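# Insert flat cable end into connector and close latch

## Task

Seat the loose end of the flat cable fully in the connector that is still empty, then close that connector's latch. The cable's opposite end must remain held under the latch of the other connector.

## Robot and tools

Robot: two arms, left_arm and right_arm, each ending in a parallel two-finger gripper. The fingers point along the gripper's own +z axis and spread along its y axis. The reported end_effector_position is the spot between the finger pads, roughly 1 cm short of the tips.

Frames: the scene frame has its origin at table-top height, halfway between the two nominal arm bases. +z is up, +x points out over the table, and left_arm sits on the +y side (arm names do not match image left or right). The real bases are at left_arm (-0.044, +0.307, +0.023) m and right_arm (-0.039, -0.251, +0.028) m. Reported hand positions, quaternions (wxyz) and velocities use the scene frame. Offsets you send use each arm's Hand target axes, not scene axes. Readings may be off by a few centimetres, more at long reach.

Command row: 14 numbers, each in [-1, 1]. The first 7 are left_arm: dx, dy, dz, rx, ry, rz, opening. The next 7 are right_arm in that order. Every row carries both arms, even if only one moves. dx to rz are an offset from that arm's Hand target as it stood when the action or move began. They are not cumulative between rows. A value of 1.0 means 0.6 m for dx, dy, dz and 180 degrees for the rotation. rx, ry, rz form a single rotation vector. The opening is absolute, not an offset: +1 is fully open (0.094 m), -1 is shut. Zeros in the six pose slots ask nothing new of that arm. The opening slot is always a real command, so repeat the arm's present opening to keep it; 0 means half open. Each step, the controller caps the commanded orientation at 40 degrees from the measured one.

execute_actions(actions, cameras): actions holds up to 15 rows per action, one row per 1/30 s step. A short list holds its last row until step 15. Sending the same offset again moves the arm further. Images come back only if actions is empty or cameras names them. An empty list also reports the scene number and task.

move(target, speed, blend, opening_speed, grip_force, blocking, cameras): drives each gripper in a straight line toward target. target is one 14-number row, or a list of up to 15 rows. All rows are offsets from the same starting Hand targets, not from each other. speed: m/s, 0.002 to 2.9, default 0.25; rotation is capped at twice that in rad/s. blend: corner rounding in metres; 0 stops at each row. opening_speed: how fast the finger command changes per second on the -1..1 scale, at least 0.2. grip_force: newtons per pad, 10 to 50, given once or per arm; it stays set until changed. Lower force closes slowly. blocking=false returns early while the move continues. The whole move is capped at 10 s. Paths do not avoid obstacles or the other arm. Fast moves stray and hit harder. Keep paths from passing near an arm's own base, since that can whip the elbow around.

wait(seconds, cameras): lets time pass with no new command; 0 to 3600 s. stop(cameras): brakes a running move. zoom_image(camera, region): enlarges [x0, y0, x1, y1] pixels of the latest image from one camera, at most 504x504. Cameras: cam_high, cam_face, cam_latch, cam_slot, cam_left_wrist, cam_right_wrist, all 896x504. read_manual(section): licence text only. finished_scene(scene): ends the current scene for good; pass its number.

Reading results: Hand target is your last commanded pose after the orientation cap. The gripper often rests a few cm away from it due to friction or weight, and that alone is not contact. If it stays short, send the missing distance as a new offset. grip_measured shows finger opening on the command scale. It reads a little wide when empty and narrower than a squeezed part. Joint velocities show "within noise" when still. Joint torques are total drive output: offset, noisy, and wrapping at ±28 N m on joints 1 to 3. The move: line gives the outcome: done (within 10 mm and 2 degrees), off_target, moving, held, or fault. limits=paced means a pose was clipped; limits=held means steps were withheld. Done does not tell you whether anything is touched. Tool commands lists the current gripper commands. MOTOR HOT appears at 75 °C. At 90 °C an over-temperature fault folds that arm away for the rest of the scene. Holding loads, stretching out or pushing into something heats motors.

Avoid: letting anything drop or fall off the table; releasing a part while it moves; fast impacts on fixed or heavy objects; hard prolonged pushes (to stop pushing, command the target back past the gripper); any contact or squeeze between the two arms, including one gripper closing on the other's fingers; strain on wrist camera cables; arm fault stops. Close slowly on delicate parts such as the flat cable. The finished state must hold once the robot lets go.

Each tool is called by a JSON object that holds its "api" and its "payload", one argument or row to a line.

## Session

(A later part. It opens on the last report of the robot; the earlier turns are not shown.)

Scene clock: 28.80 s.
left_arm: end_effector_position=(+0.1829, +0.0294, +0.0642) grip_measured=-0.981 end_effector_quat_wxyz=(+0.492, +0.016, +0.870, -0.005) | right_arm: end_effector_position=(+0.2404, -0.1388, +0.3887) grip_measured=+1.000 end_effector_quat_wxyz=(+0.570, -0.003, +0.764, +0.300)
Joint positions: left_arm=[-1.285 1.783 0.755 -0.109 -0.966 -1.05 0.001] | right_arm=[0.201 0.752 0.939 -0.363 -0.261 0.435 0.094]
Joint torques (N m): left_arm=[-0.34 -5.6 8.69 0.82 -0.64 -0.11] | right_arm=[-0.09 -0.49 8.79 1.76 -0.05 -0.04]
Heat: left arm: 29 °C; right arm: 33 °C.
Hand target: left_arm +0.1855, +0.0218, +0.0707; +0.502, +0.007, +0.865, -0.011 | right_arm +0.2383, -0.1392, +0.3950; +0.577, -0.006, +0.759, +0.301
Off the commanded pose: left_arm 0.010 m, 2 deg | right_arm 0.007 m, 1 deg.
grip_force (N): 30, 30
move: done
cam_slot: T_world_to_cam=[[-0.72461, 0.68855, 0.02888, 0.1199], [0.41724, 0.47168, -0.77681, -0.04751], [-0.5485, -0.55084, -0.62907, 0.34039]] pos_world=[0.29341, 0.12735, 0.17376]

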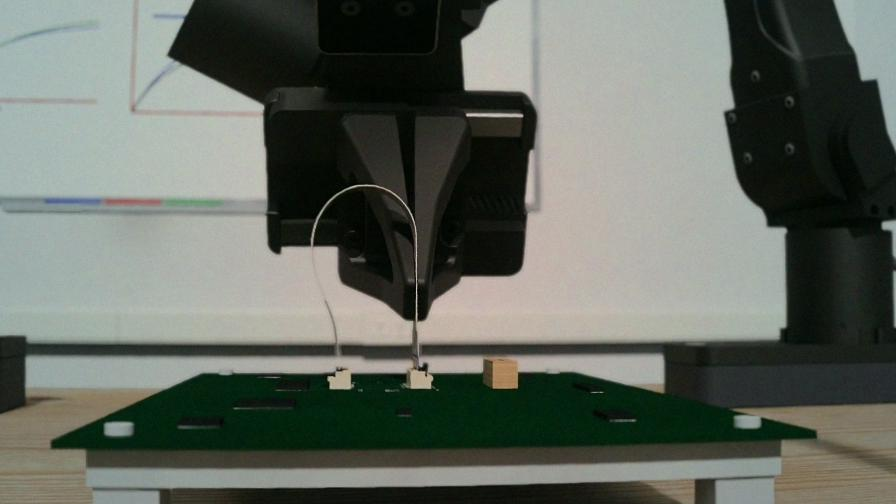

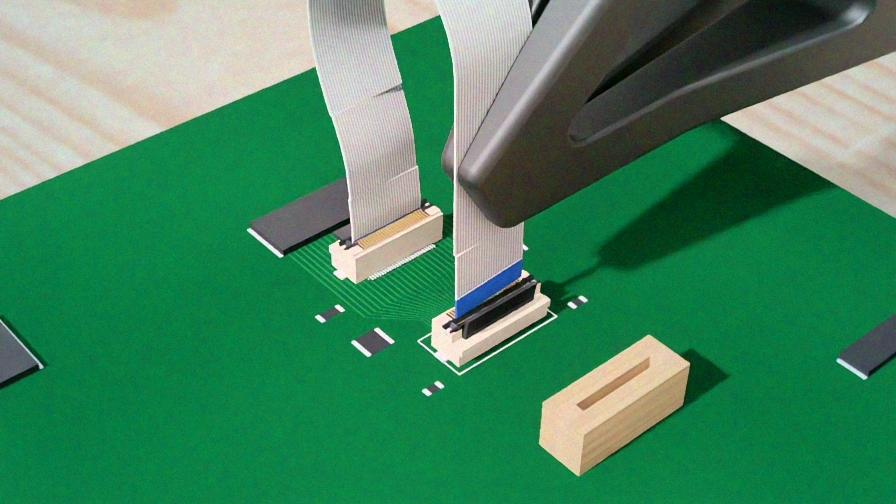

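{"api": "move", "payload": {
  "target": [0,0,0,0.0055,0.0002,0.0159,-1,0,0,0,0,0,0,1],
  "speed": 0.03,
  "cameras": ["cam_latch","cam_slot"]
}}

{"api": "zoom_image", "payload": {
  "camera": "cam_slot",
  "region": [420, 220, 580, 380]
}}

{"api": "zoom_image", "payload": {
  "camera": "cam_latch",
  "region": [380, 310, 460, 400]
}}

Scene clock: 31.77 s.
left_arm: end_effector_position=(+0.1834, +0.0268, +0.0651) grip_measured=-0.981 end_effector_quat_wxyz=(+0.493, +0.038, +0.869, +0.002) | right_arm: end_effector_position=(+0.2404, -0.1388, +0.3887) grip_measured=+1.000 end_effector_quat_wxyz=(+0.570, -0.003, +0.764, +0.300)
Joint positions: left_arm=[-1.285 1.783 0.755 -0.093 -0.964 -0.992 0.001] | right_arm=[0.201 0.752 0.939 -0.363 -0.261 0.435 0.094]
Joint torques (N m): left_arm=[-0.12 -6.57 6.69 1.04 -0.55 0.04] | right_arm=[-0.08 -0.44 8.8 1.76 -0.06 -0.03]
Heat: left arm: 29 °C; right arm: 33 °C.
Hand target: left_arm +0.1855, +0.0218, +0.0707; +0.501, +0.033, +0.865, -0.006 | right_arm +0.2383, -0.1392, +0.3950; +0.577, -0.006, +0.759, +0.301
Off the commanded pose: left_arm 0.008 m, 1 deg | right_arm 0.007 m, 1 deg.
grip_force (N): 30, 30
move: done
cam_slot: T_world_to_cam=[[-0.72461, 0.68855, 0.02888, 0.1199], [0.41724, 0.47168, -0.77681, -0.04751], [-0.5485, -0.55084, -0.62907, 0.34039]] pos_world=[0.29341, 0.12735, 0.17376]

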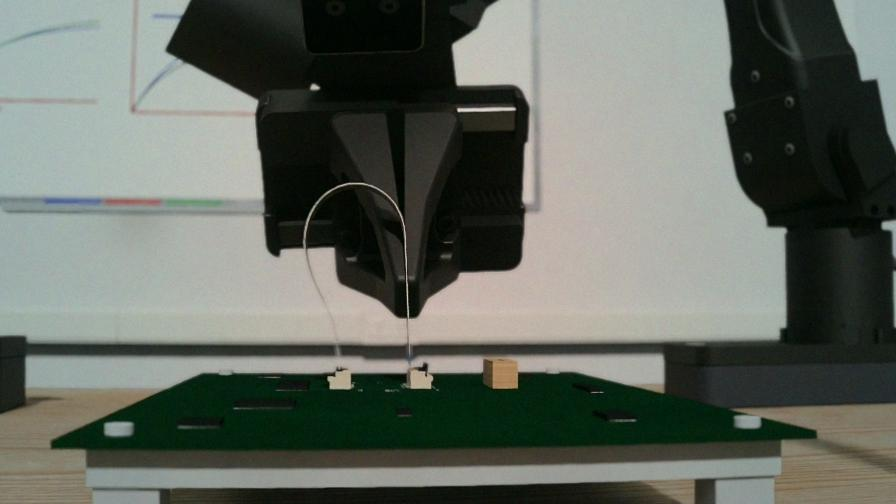

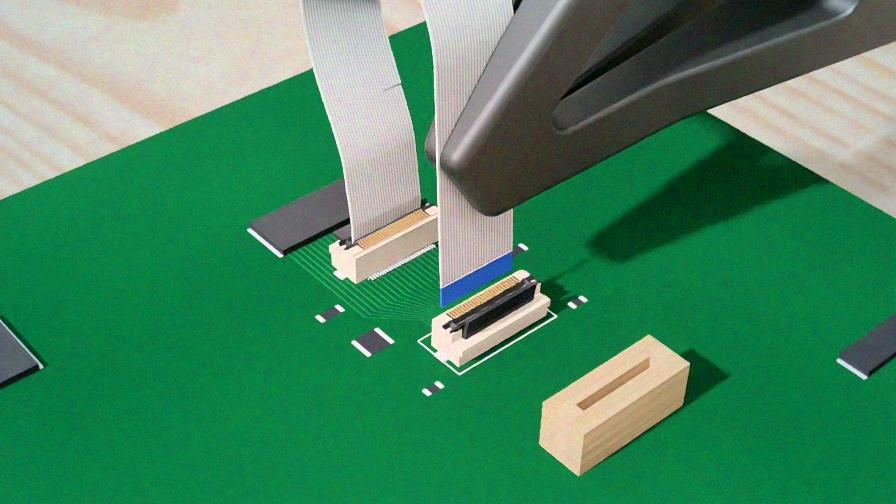

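Scaled by 3.150 from the camera's image (finer frame: 1280x720).

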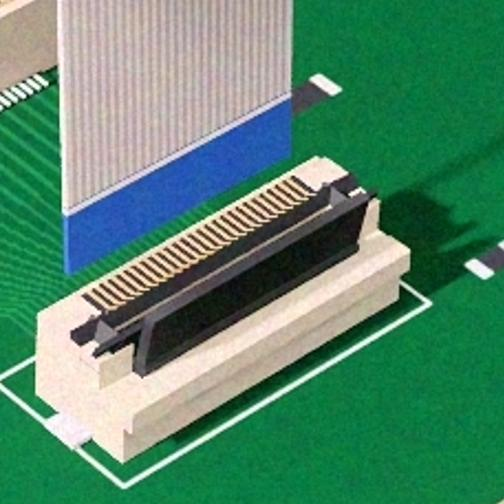

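Scaled by 5.600 from the camera's image (finer frame: 1280x720).

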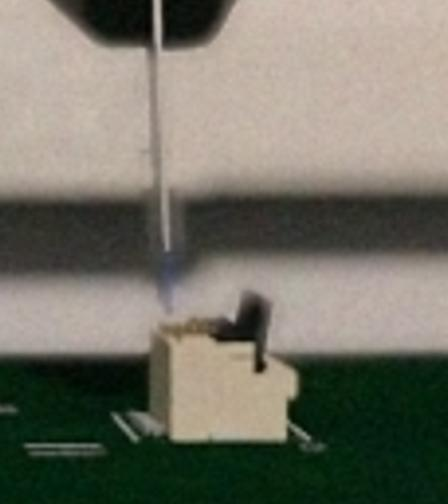

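{"api": "move", "payload": {
  "target": [
    [-0.0195,-0.0037,-0.009,0.0056,-0.0054,-0.0101,-1,0,0,0,0,0,0,1],
    [-0.013,0.0043,-0.0097,0.0005,-0.0005,-0.017,-1,0,0,0,0,0,0,1]
  ],
  "speed": 0.05,
  "cameras": ["cam_latch","cam_slot"]
}}

{"api": "zoom_image", "payload": {
  "camera": "cam_slot",
  "region": [420, 220, 580, 380]
}}

{"api": "zoom_image", "payload": {
  "camera": "cam_latch",
  "region": [380, 310, 460, 400]
}}

Scene clock: 38.10 s.
left_arm: end_effector_position=(+0.1831, +0.0278, +0.0661) grip_measured=-0.981 end_effector_quat_wxyz=(+0.493, +0.025, +0.870, -0.004) | right_arm: end_effector_position=(+0.2404, -0.1388, +0.3887) grip_measured=+1.000 end_effector_quat_wxyz=(+0.570, -0.003, +0.764, +0.300)
Joint positions: left_arm=[-1.285 1.778 0.755 -0.102 -0.964 -1.024 0.001] | right_arm=[0.201 0.752 0.939 -0.363 -0.261 0.435 0.094]
Joint torques (N m): left_arm=[-0.18 -9.13 6.71 0.81 -0.53 -0.14] | right_arm=[-0.09 -0.5 8.79 1.76 -0.05 -0.04]
Heat: left arm: 29 °C; right arm: 33 °C.
Hand target: left_arm +0.1845, +0.0242, +0.0805; +0.502, +0.010, +0.865, -0.020 | right_arm +0.2383, -0.1392, +0.3950; +0.577, -0.006, +0.759, +0.301
Off the commanded pose: left_arm 0.015 m, 3 deg | right_arm 0.007 m, 1 deg.
grip_force (N): 30, 30
move: off_target (left_arm)
cam_slot: T_world_to_cam=[[-0.72461, 0.68855, 0.02888, 0.1199], [0.41724, 0.47168, -0.77681, -0.04751], [-0.5485, -0.55084, -0.62907, 0.34039]] pos_world=[0.29341, 0.12735, 0.17376]

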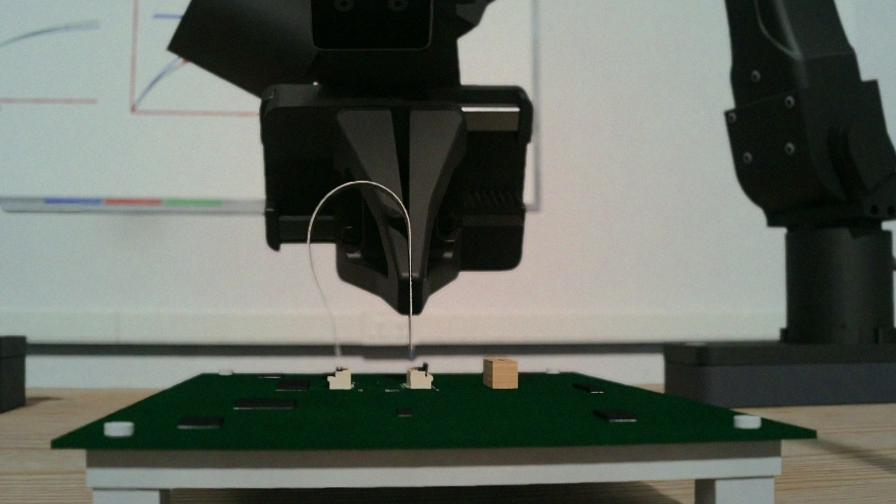

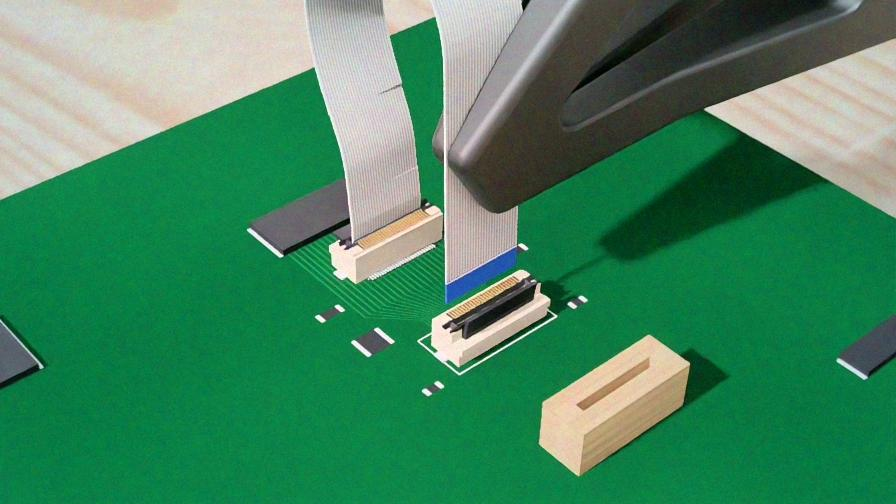

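Scaled by 3.150 from the camera's image (finer frame: 1280x720).

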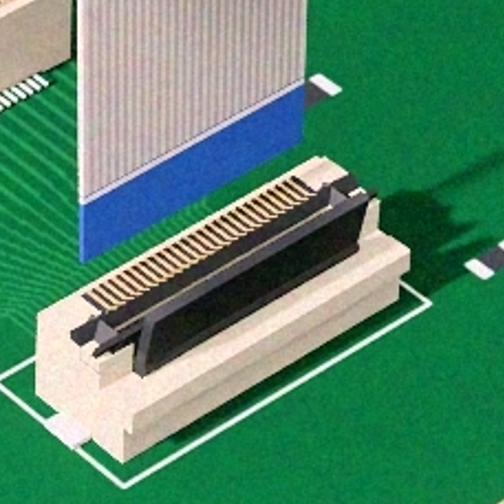

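Scaled by 5.600 from the camera's image (finer frame: 1280x720).

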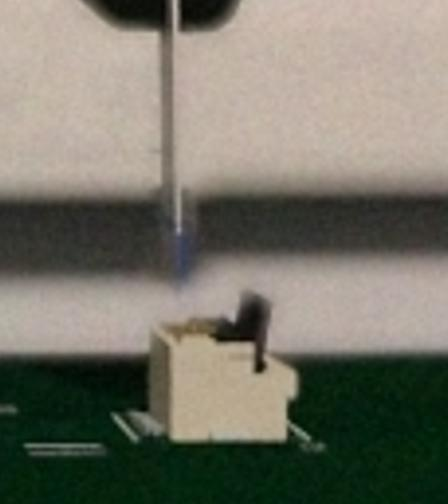

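{"api": "move", "payload": {
  "target": [
    [0.0013,0.0018,0,-0.0012,0.001,-0.0005,-1,0,0,0,0,0,0,1],
    [0.0295,0.0086,0.0128,-0.0098,0.0085,0.0141,-1,0,0,0,0,0,0,1]
  ],
  "speed": 0.04,
  "cameras": ["cam_latch","cam_slot"]
}}

{"api": "zoom_image", "payload": {
  "camera": "cam_slot",
  "region": [420, 220, 580, 380]
}}

{"api": "zoom_image", "payload": {
  "camera": "cam_latch",
  "region": [380, 310, 460, 400]
}}

Scene clock: 42.23 s.
left_arm: end_effector_position=(+0.1827, +0.0308, +0.0634) grip_measured=-0.981 end_effector_quat_wxyz=(+0.492, +0.023, +0.871, +0.002) | right_arm: end_effector_position=(+0.2404, -0.1388, +0.3887) grip_measured=+1.000 end_effector_quat_wxyz=(+0.570, -0.003, +0.764, +0.300)
Joint positions: left_arm=[-1.285 1.785 0.755 -0.116 -0.968 -1.04 0.001] | right_arm=[0.201 0.752 0.939 -0.363 -0.261 0.435 0.094]
Joint torques (N m): left_arm=[-0.23 -5.2 7.04 0.74 -0.43 -0.14] | right_arm=[-0.06 -0.46 8.81 1.76 -0.07 -0.04]
Heat: left arm: 29 °C; right arm: 33 °C.
Hand target: left_arm +0.1825, +0.0290, +0.0611; +0.490, +0.022, +0.871, +0.005 | right_arm +0.2383, -0.1392, +0.3950; +0.577, -0.006, +0.759, +0.301
Off the commanded pose: left_arm 0.003 m, 0 deg | right_arm 0.007 m, 1 deg.
grip_force (N): 30, 30
move: done
cam_slot: T_world_to_cam=[[-0.72461, 0.68855, 0.02888, 0.1199], [0.41724, 0.47168, -0.77681, -0.04751], [-0.5485, -0.55084, -0.62907, 0.34039]] pos_world=[0.29341, 0.12735, 0.17376]

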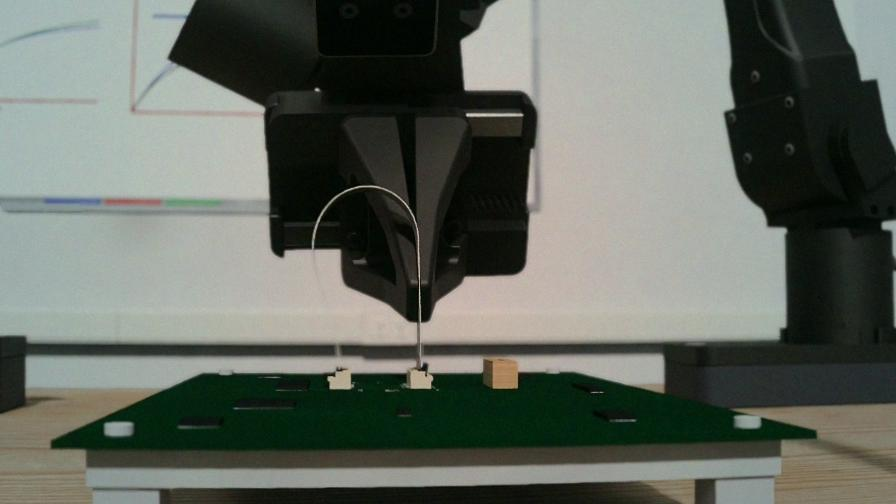

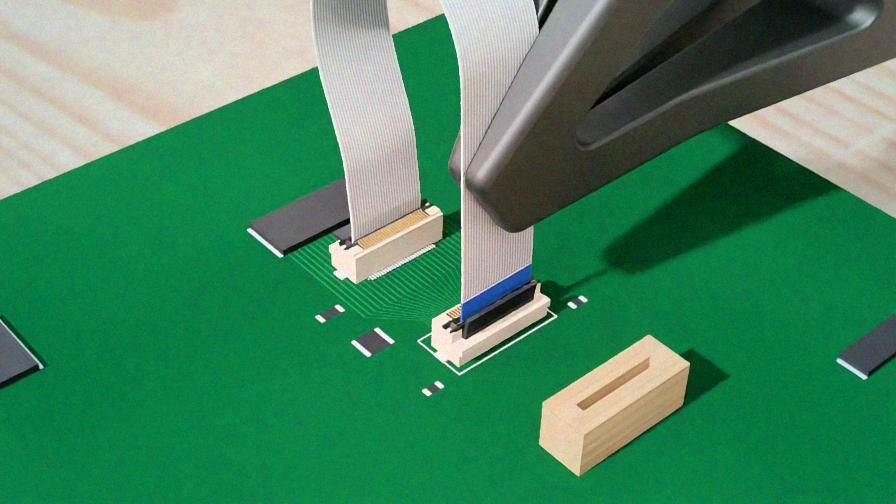

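Scaled by 3.150 from the camera's image (finer frame: 1280x720).

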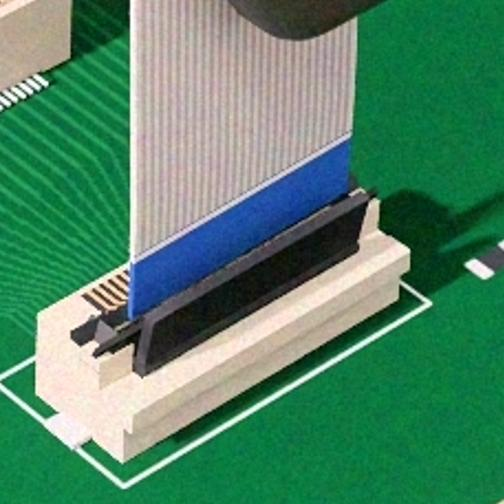

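Scaled by 5.600 from the camera's image (finer frame: 1280x720).

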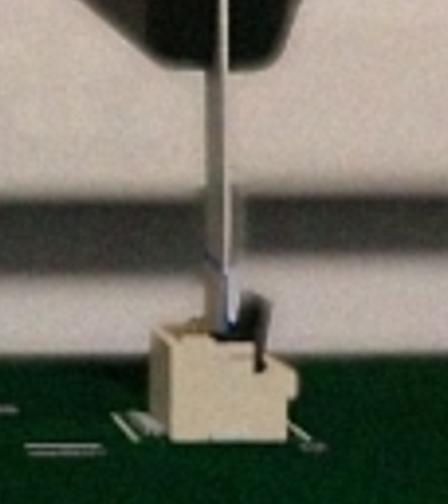

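{"api": "zoom_image", "payload": {
  "camera": "cam_slot",
  "region": [435, 290, 495, 350]
}}

{"api": "zoom_image", "payload": {
  "camera": "cam_slot",
  "region": [500, 250, 550, 300]
}}

{"api": "zoom_image", "payload": {
  "camera": "cam_latch",
  "region": [400, 345, 440, 395]
}}

Scaled by 8.400 from the camera's image (finer frame: 1280x720).

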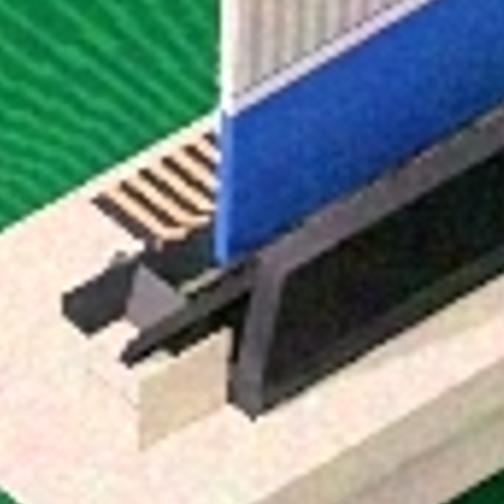

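Scaled by 10.080 from the camera's image (finer frame: 1280x720).

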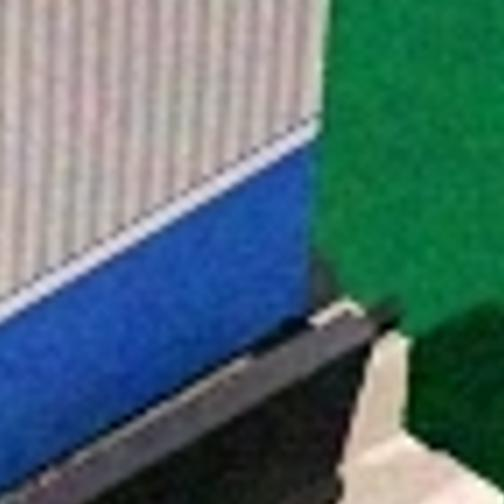

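Scaled by 10.080 from the camera's image (finer frame: 1280x720).

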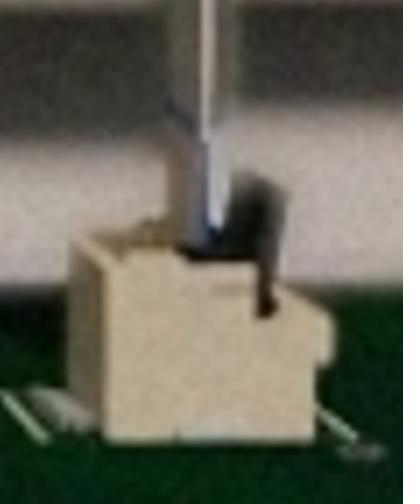

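{"api": "move", "payload": {
  "target": [
    [-0.0247,-0.0046,-0.0111,0.0071,-0.0069,-0.0125,-1,0,0,0,0,0,0,1],
    [-0.0299,-0.0112,-0.0107,0.0112,-0.0109,-0.0065,-1,0,0,0,0,0,0,1]
  ],
  "speed": 0.05,
  "cameras": ["cam_latch","cam_slot"]
}}

{"api": "zoom_image", "payload": {
  "camera": "cam_slot",
  "region": [420, 220, 580, 380]
}}

{"api": "zoom_image", "payload": {
  "camera": "cam_latch",
  "region": [380, 310, 460, 400]
}}

Scene clock: 53.83 s.
left_arm: end_effector_position=(+0.1833, +0.0287, +0.0648) grip_measured=-0.981 end_effector_quat_wxyz=(+0.493, +0.034, +0.869, +0.004) | right_arm: end_effector_position=(+0.2404, -0.1388, +0.3887) grip_measured=+1.000 end_effector_quat_wxyz=(+0.570, -0.003, +0.764, +0.300)
Joint positions: left_arm=[-1.285 1.784 0.755 -0.102 -0.968 -1.006 0.001] | right_arm=[0.201 0.752 0.939 -0.363 -0.261 0.435 0.094]
Joint torques (N m): left_arm=[-0.08 -8.9 6.79 1.05 -0.55 0.07] | right_arm=[-0.09 -0.5 8.77 1.75 -0.05 -0.05]
Heat: left arm: 29 °C; right arm: 34 °C.
Hand target: left_arm +0.1861, +0.0216, +0.0796; +0.505, +0.022, +0.863, -0.016 | right_arm +0.2383, -0.1392, +0.3950; +0.577, -0.006, +0.759, +0.301
Off the commanded pose: left_arm 0.017 m, 3 deg | right_arm 0.007 m, 1 deg.
grip_force (N): 30, 30
move: off_target (left_arm)
cam_slot: T_world_to_cam=[[-0.72461, 0.68855, 0.02888, 0.1199], [0.41724, 0.47168, -0.77681, -0.04751], [-0.5485, -0.55084, -0.62907, 0.34039]] pos_world=[0.29341, 0.12735, 0.17376]

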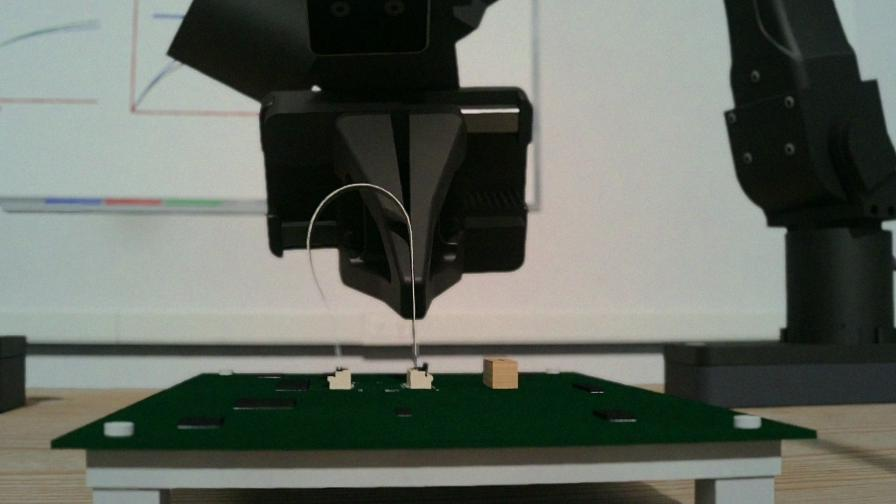

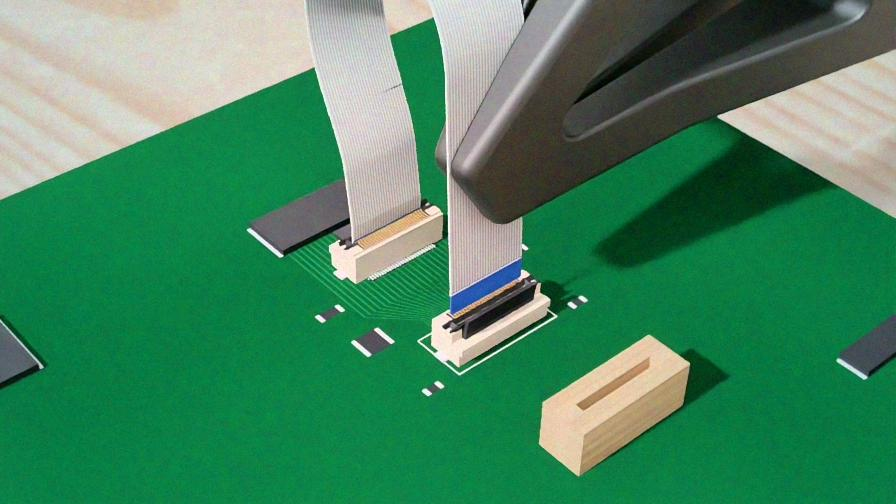

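Scaled by 3.150 from the camera's image (finer frame: 1280x720).

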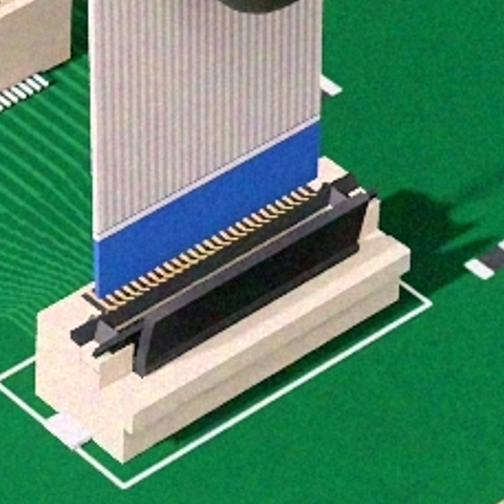

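Scaled by 5.600 from the camera's image (finer frame: 1280x720).

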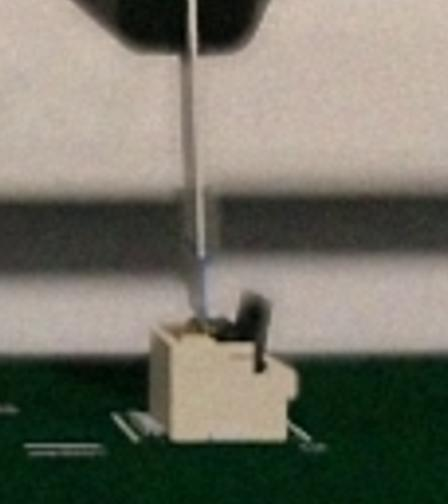

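{"api": "move", "payload": {
  "target": [-0.0022,0.0087,-0.0012,-0.0068,-0.0023,0.0054,-1,0,0,0,0,0,0,1],
  "speed": 0.05,
  "cameras": ["cam_latch","cam_slot"]
}}

{"api": "zoom_image", "payload": {
  "camera": "cam_slot",
  "region": [420, 220, 580, 380]
}}

{"api": "zoom_image", "payload": {
  "camera": "cam_latch",
  "region": [380, 310, 460, 400]
}}

Scene clock: 57.10 s.
left_arm: end_effector_position=(+0.1833, +0.0297, +0.0647) grip_measured=-0.981 end_effector_quat_wxyz=(+0.494, +0.035, +0.869, +0.006) | right_arm: end_effector_position=(+0.2404, -0.1388, +0.3887) grip_measured=+1.000 end_effector_quat_wxyz=(+0.570, -0.003, +0.764, +0.300)
Joint positions: left_arm=[-1.285 1.784 0.755 -0.108 -0.97 -1.006 0.001] | right_arm=[0.201 0.752 0.939 -0.363 -0.261 0.435 0.094]
Joint torques (N m): left_arm=[-0.03 -9.01 6.95 0.81 -0.71 0.01] | right_arm=[-0.16 -0.5 8.76 1.76 -0.06 -0.03]
Heat: left arm: 29 °C; right arm: 34 °C.
Hand target: left_arm +0.1864, +0.0268, +0.0811; +0.508, +0.024, +0.861, -0.002 | right_arm +0.2383, -0.1392, +0.3950; +0.577, -0.006, +0.759, +0.301
Off the commanded pose: left_arm 0.017 m, 3 deg | right_arm 0.007 m, 1 deg.
grip_force (N): 30, 30
move: off_target (left_arm)
cam_slot: T_world_to_cam=[[-0.72461, 0.68855, 0.02888, 0.1199], [0.41724, 0.47168, -0.77681, -0.04751], [-0.5485, -0.55084, -0.62907, 0.34039]] pos_world=[0.29341, 0.12735, 0.17376]

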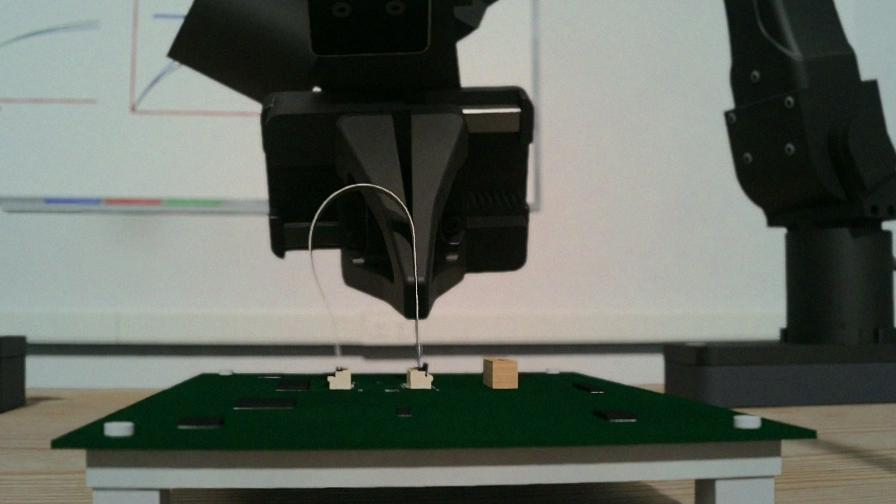

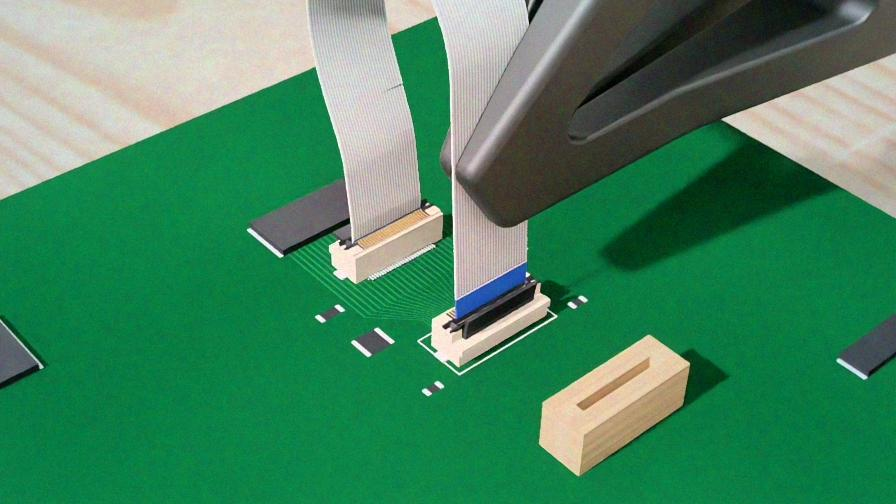

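Scaled by 3.150 from the camera's image (finer frame: 1280x720).

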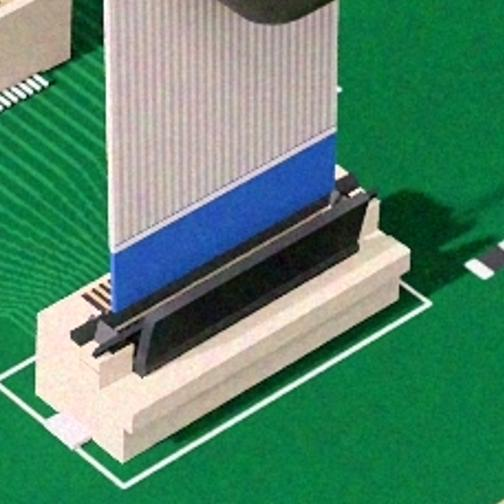

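Scaled by 5.600 from the camera's image (finer frame: 1280x720).

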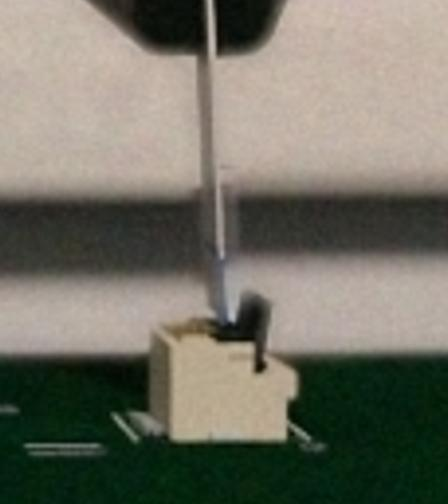

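{"api": "move", "payload": {
  "target": [0.0282,0.0053,0.0125,-0.008,0.0075,0.0147,-1,0,0,0,0,0,0,1],
  "speed": 0.03,
  "cameras": ["cam_latch","cam_slot"]
}}

{"api": "zoom_image", "payload": {
  "camera": "cam_slot",
  "region": [420, 220, 580, 380]
}}

{"api": "zoom_image", "payload": {
  "camera": "cam_latch",
  "region": [380, 310, 460, 400]
}}

Scene clock: 59.70 s.
left_arm: end_effector_position=(+0.1842, +0.0323, +0.0638) grip_measured=-0.981 end_effector_quat_wxyz=(+0.498, +0.036, +0.866, +0.015) | right_arm: end_effector_position=(+0.2404, -0.1388, +0.3887) grip_measured=+1.000 end_effector_quat_wxyz=(+0.570, -0.003, +0.764, +0.300)
Joint positions: left_arm=[-1.285 1.792 0.755 -0.112 -0.986 -1.006 0.001] | right_arm=[0.201 0.752 0.939 -0.363 -0.261 0.435 0.094]
Joint torques (N m): left_arm=[-0.08 -5.29 7.17 0.74 -0.48 -0.04] | right_arm=[-0.16 -0.5 8.79 1.75 -0.07 -0.03]
Heat: left arm: 29 °C; right arm: 34 °C.
Hand target: left_arm +0.1850, +0.0304, +0.0628; +0.498, +0.037, +0.866, +0.020 | right_arm +0.2383, -0.1392, +0.3950; +0.577, -0.006, +0.759, +0.301
Off the commanded pose: left_arm 0.002 m, 1 deg | right_arm 0.007 m, 1 deg.
grip_force (N): 30, 30
move: done
cam_slot: T_world_to_cam=[[-0.72461, 0.68855, 0.02888, 0.1199], [0.41724, 0.47168, -0.77681, -0.04751], [-0.5485, -0.55084, -0.62907, 0.34039]] pos_world=[0.29341, 0.12735, 0.17376]

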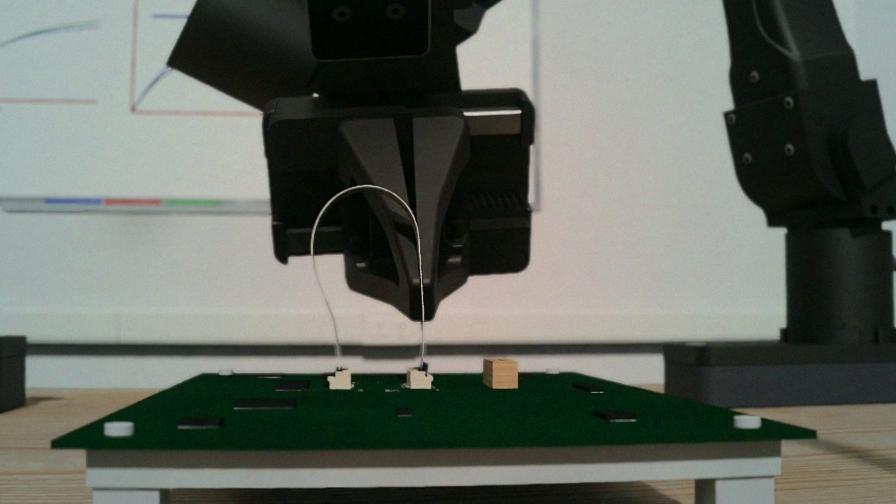

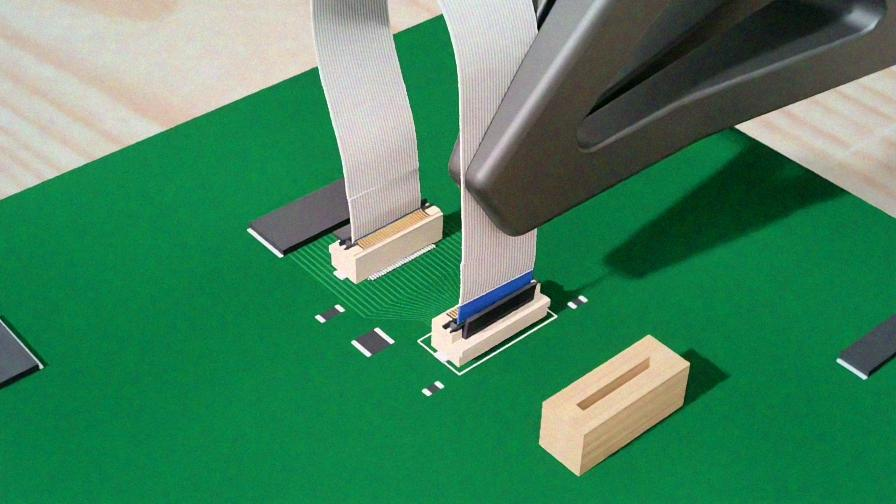

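Scaled by 3.150 from the camera's image (finer frame: 1280x720).

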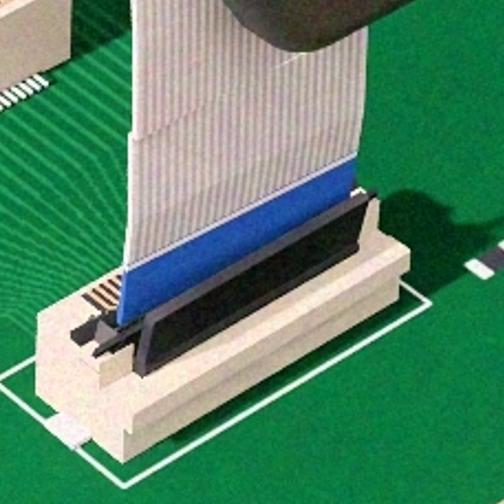

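Scaled by 5.600 from the camera's image (finer frame: 1280x720).

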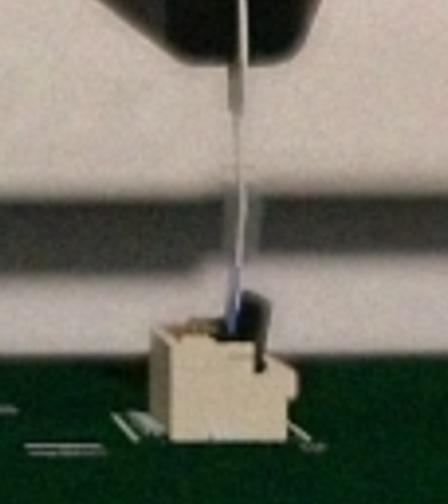

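{"api": "zoom_image", "payload": {
  "camera": "cam_slot",
  "region": [435, 290, 495, 350]
}}

{"api": "zoom_image", "payload": {
  "camera": "cam_slot",
  "region": [500, 250, 550, 300]
}}

Scaled by 8.400 from the camera's image (finer frame: 1280x720).

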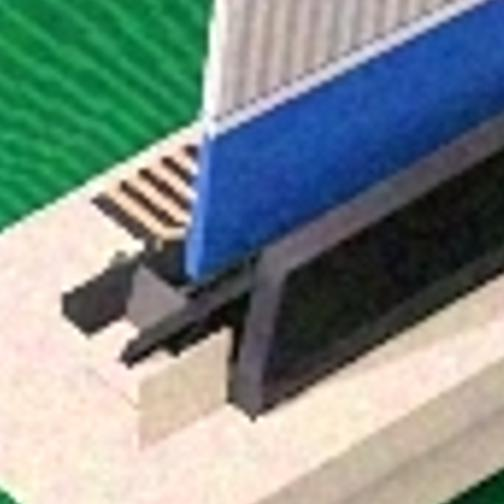

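Scaled by 10.080 from the camera's image (finer frame: 1280x720).

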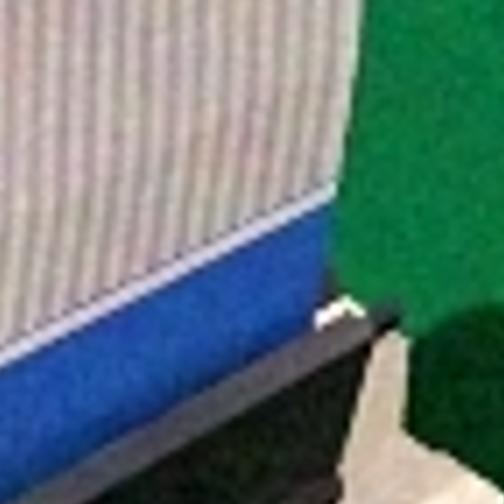

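{"api": "move", "payload": {
  "target": [
    [-0.0248,-0.0042,-0.0123,0.008,-0.005,-0.0144,-1,0,0,0,0,0,0,1],
    [-0.0298,-0.0119,-0.0123,0.0129,-0.0081,-0.0391,-1,0,0,0,0,0,0,1]
  ],
  "speed": 0.05,
  "cameras": ["cam_latch","cam_slot"]
}}

{"api": "zoom_image", "payload": {
  "camera": "cam_slot",
  "region": [420, 220, 580, 380]
}}

{"api": "zoom_image", "payload": {
  "camera": "cam_latch",
  "region": [380, 310, 460, 400]
}}

Scene clock: 67.37 s.
left_arm: end_effector_position=(+0.1839, +0.0302, +0.0642) grip_measured=-0.981 end_effector_quat_wxyz=(+0.496, +0.016, +0.868, -0.001) | right_arm: end_effector_position=(+0.2404, -0.1388, +0.3887) grip_measured=+1.000 end_effector_quat_wxyz=(+0.570, -0.003, +0.764, +0.300)
Joint positions: left_arm=[-1.285 1.789 0.755 -0.104 -0.978 -1.048 0.001] | right_arm=[0.201 0.752 0.939 -0.363 -0.261 0.435 0.094]
Joint torques (N m): left_arm=[-0.06 -9.11 7.09 1.03 -0.56 -0.14] | right_arm=[-0.06 -0.5 8.73 1.76 -0.07 -0.03]
Heat: left arm: 29 °C; right arm: 34 °C.
Hand target: left_arm +0.1872, +0.0218, +0.0813; +0.509, -0.006, +0.860, -0.028 | right_arm +0.2383, -0.1392, +0.3950; +0.577, -0.006, +0.759, +0.301
Off the commanded pose: left_arm 0.019 m, 4 deg | right_arm 0.007 m, 1 deg.
grip_force (N): 30, 30
move: off_target (left_arm)
cam_slot: T_world_to_cam=[[-0.72461, 0.68855, 0.02888, 0.1199], [0.41724, 0.47168, -0.77681, -0.04751], [-0.5485, -0.55084, -0.62907, 0.34039]] pos_world=[0.29341, 0.12735, 0.17376]

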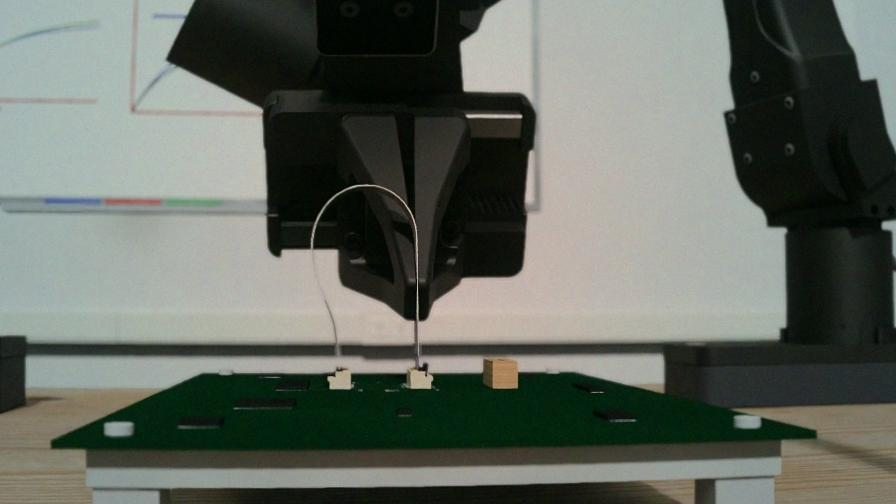

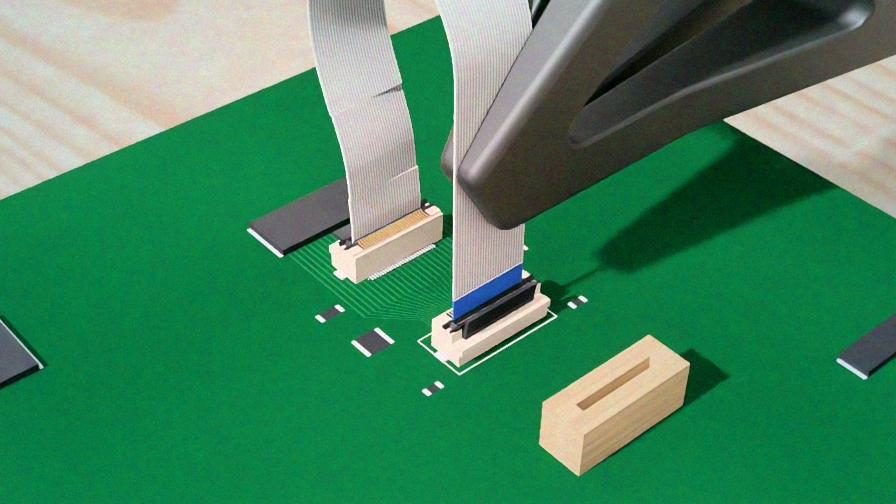

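Scaled by 3.150 from the camera's image (finer frame: 1280x720).

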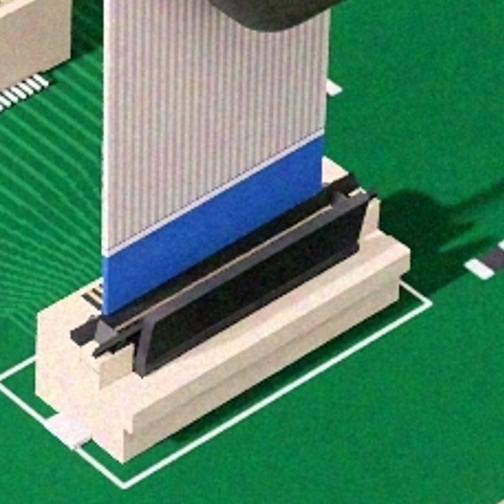

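Scaled by 5.600 from the camera's image (finer frame: 1280x720).

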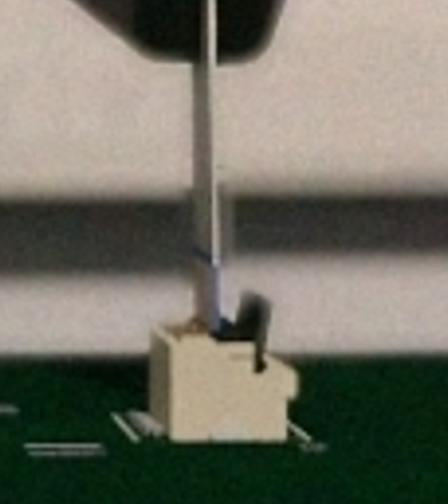

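{"api": "move", "payload": {
  "target": [
    [-0.0014,-0.0003,-0.0007,0.0004,-0.0003,-0.0008,-1,0,0,0,0,0,0,1],
    [-0.0014,-0.0003,-0.0007,0.0004,-0.0003,0.0119,-1,0,0,0,0,0,0,1]
  ],
  "speed": 0.05,
  "cameras": ["cam_latch","cam_slot"]
}}

{"api": "zoom_image", "payload": {
  "camera": "cam_slot",
  "region": [420, 220, 580, 380]
}}

{"api": "zoom_image", "payload": {
  "camera": "cam_latch",
  "region": [380, 310, 460, 400]
}}

Scene clock: 69.97 s.
left_arm: end_effector_position=(+0.1839, +0.0302, +0.0643) grip_measured=-0.981 end_effector_quat_wxyz=(+0.496, +0.025, +0.868, +0.004) | right_arm: end_effector_position=(+0.2404, -0.1388, +0.3887) grip_measured=+1.000 end_effector_quat_wxyz=(+0.570, -0.003, +0.764, +0.300)
Joint positions: left_arm=[-1.285 1.789 0.755 -0.104 -0.978 -1.027 0.001] | right_arm=[0.201 0.752 0.939 -0.363 -0.261 0.435 0.094]
Joint torques (N m): left_arm=[-0.1 -9.28 7.16 1.02 -0.59 0.07] | right_arm=[-0.12 -0.47 8.83 1.76 -0.06 -0.03]
Heat: left arm: 29 °C; right arm: 34 °C.
Hand target: left_arm +0.1873, +0.0217, +0.0823; +0.510, +0.011, +0.860, -0.019 | right_arm +0.2383, -0.1392, +0.3950; +0.577, -0.006, +0.759, +0.301
Off the commanded pose: left_arm 0.020 m, 4 deg | right_arm 0.007 m, 1 deg.
grip_force (N): 30, 30
move: off_target (left_arm)
cam_slot: T_world_to_cam=[[-0.72461, 0.68855, 0.02888, 0.1199], [0.41724, 0.47168, -0.77681, -0.04751], [-0.5485, -0.55084, -0.62907, 0.34039]] pos_world=[0.29341, 0.12735, 0.17376]

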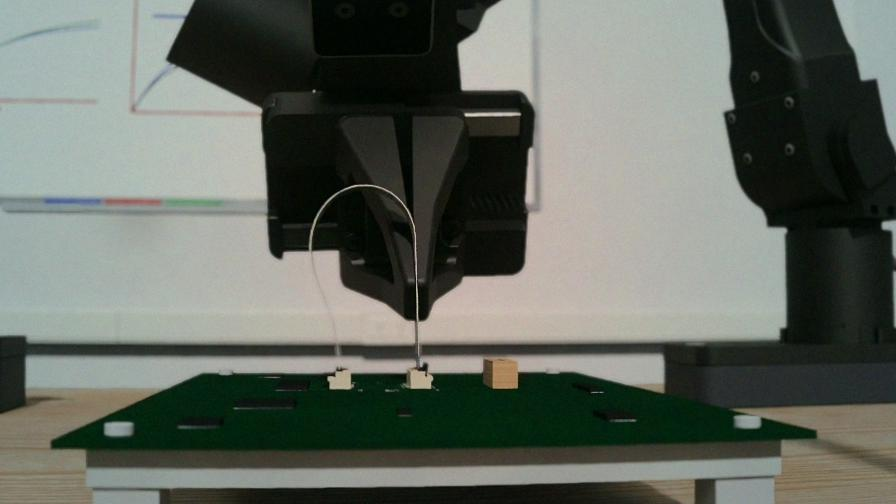

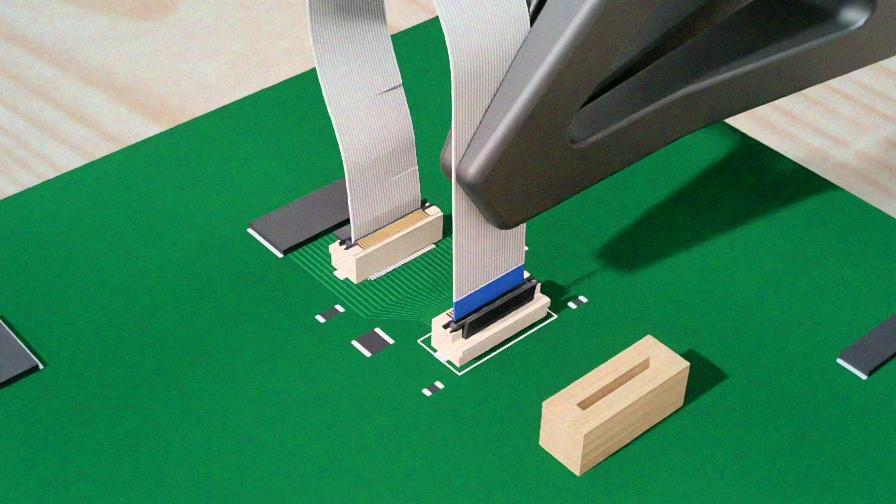

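Scaled by 3.150 from the camera's image (finer frame: 1280x720).

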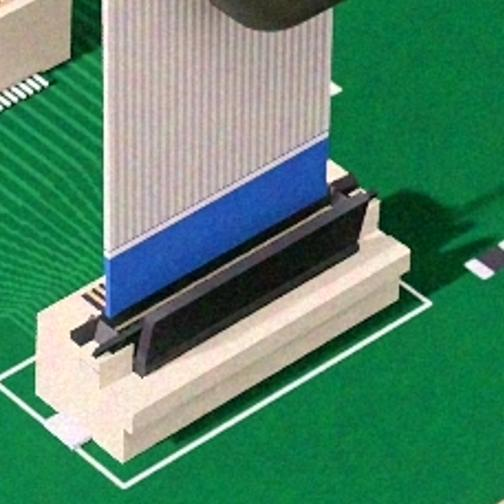

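Scaled by 5.600 from the camera's image (finer frame: 1280x720).

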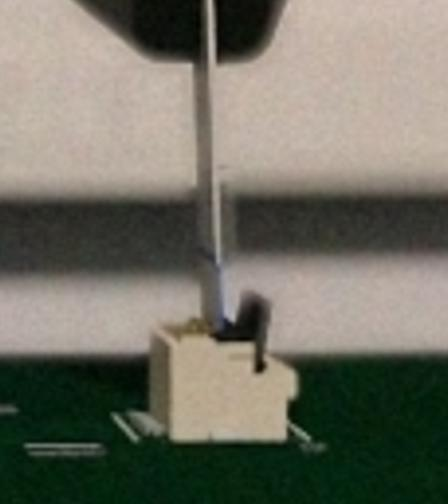

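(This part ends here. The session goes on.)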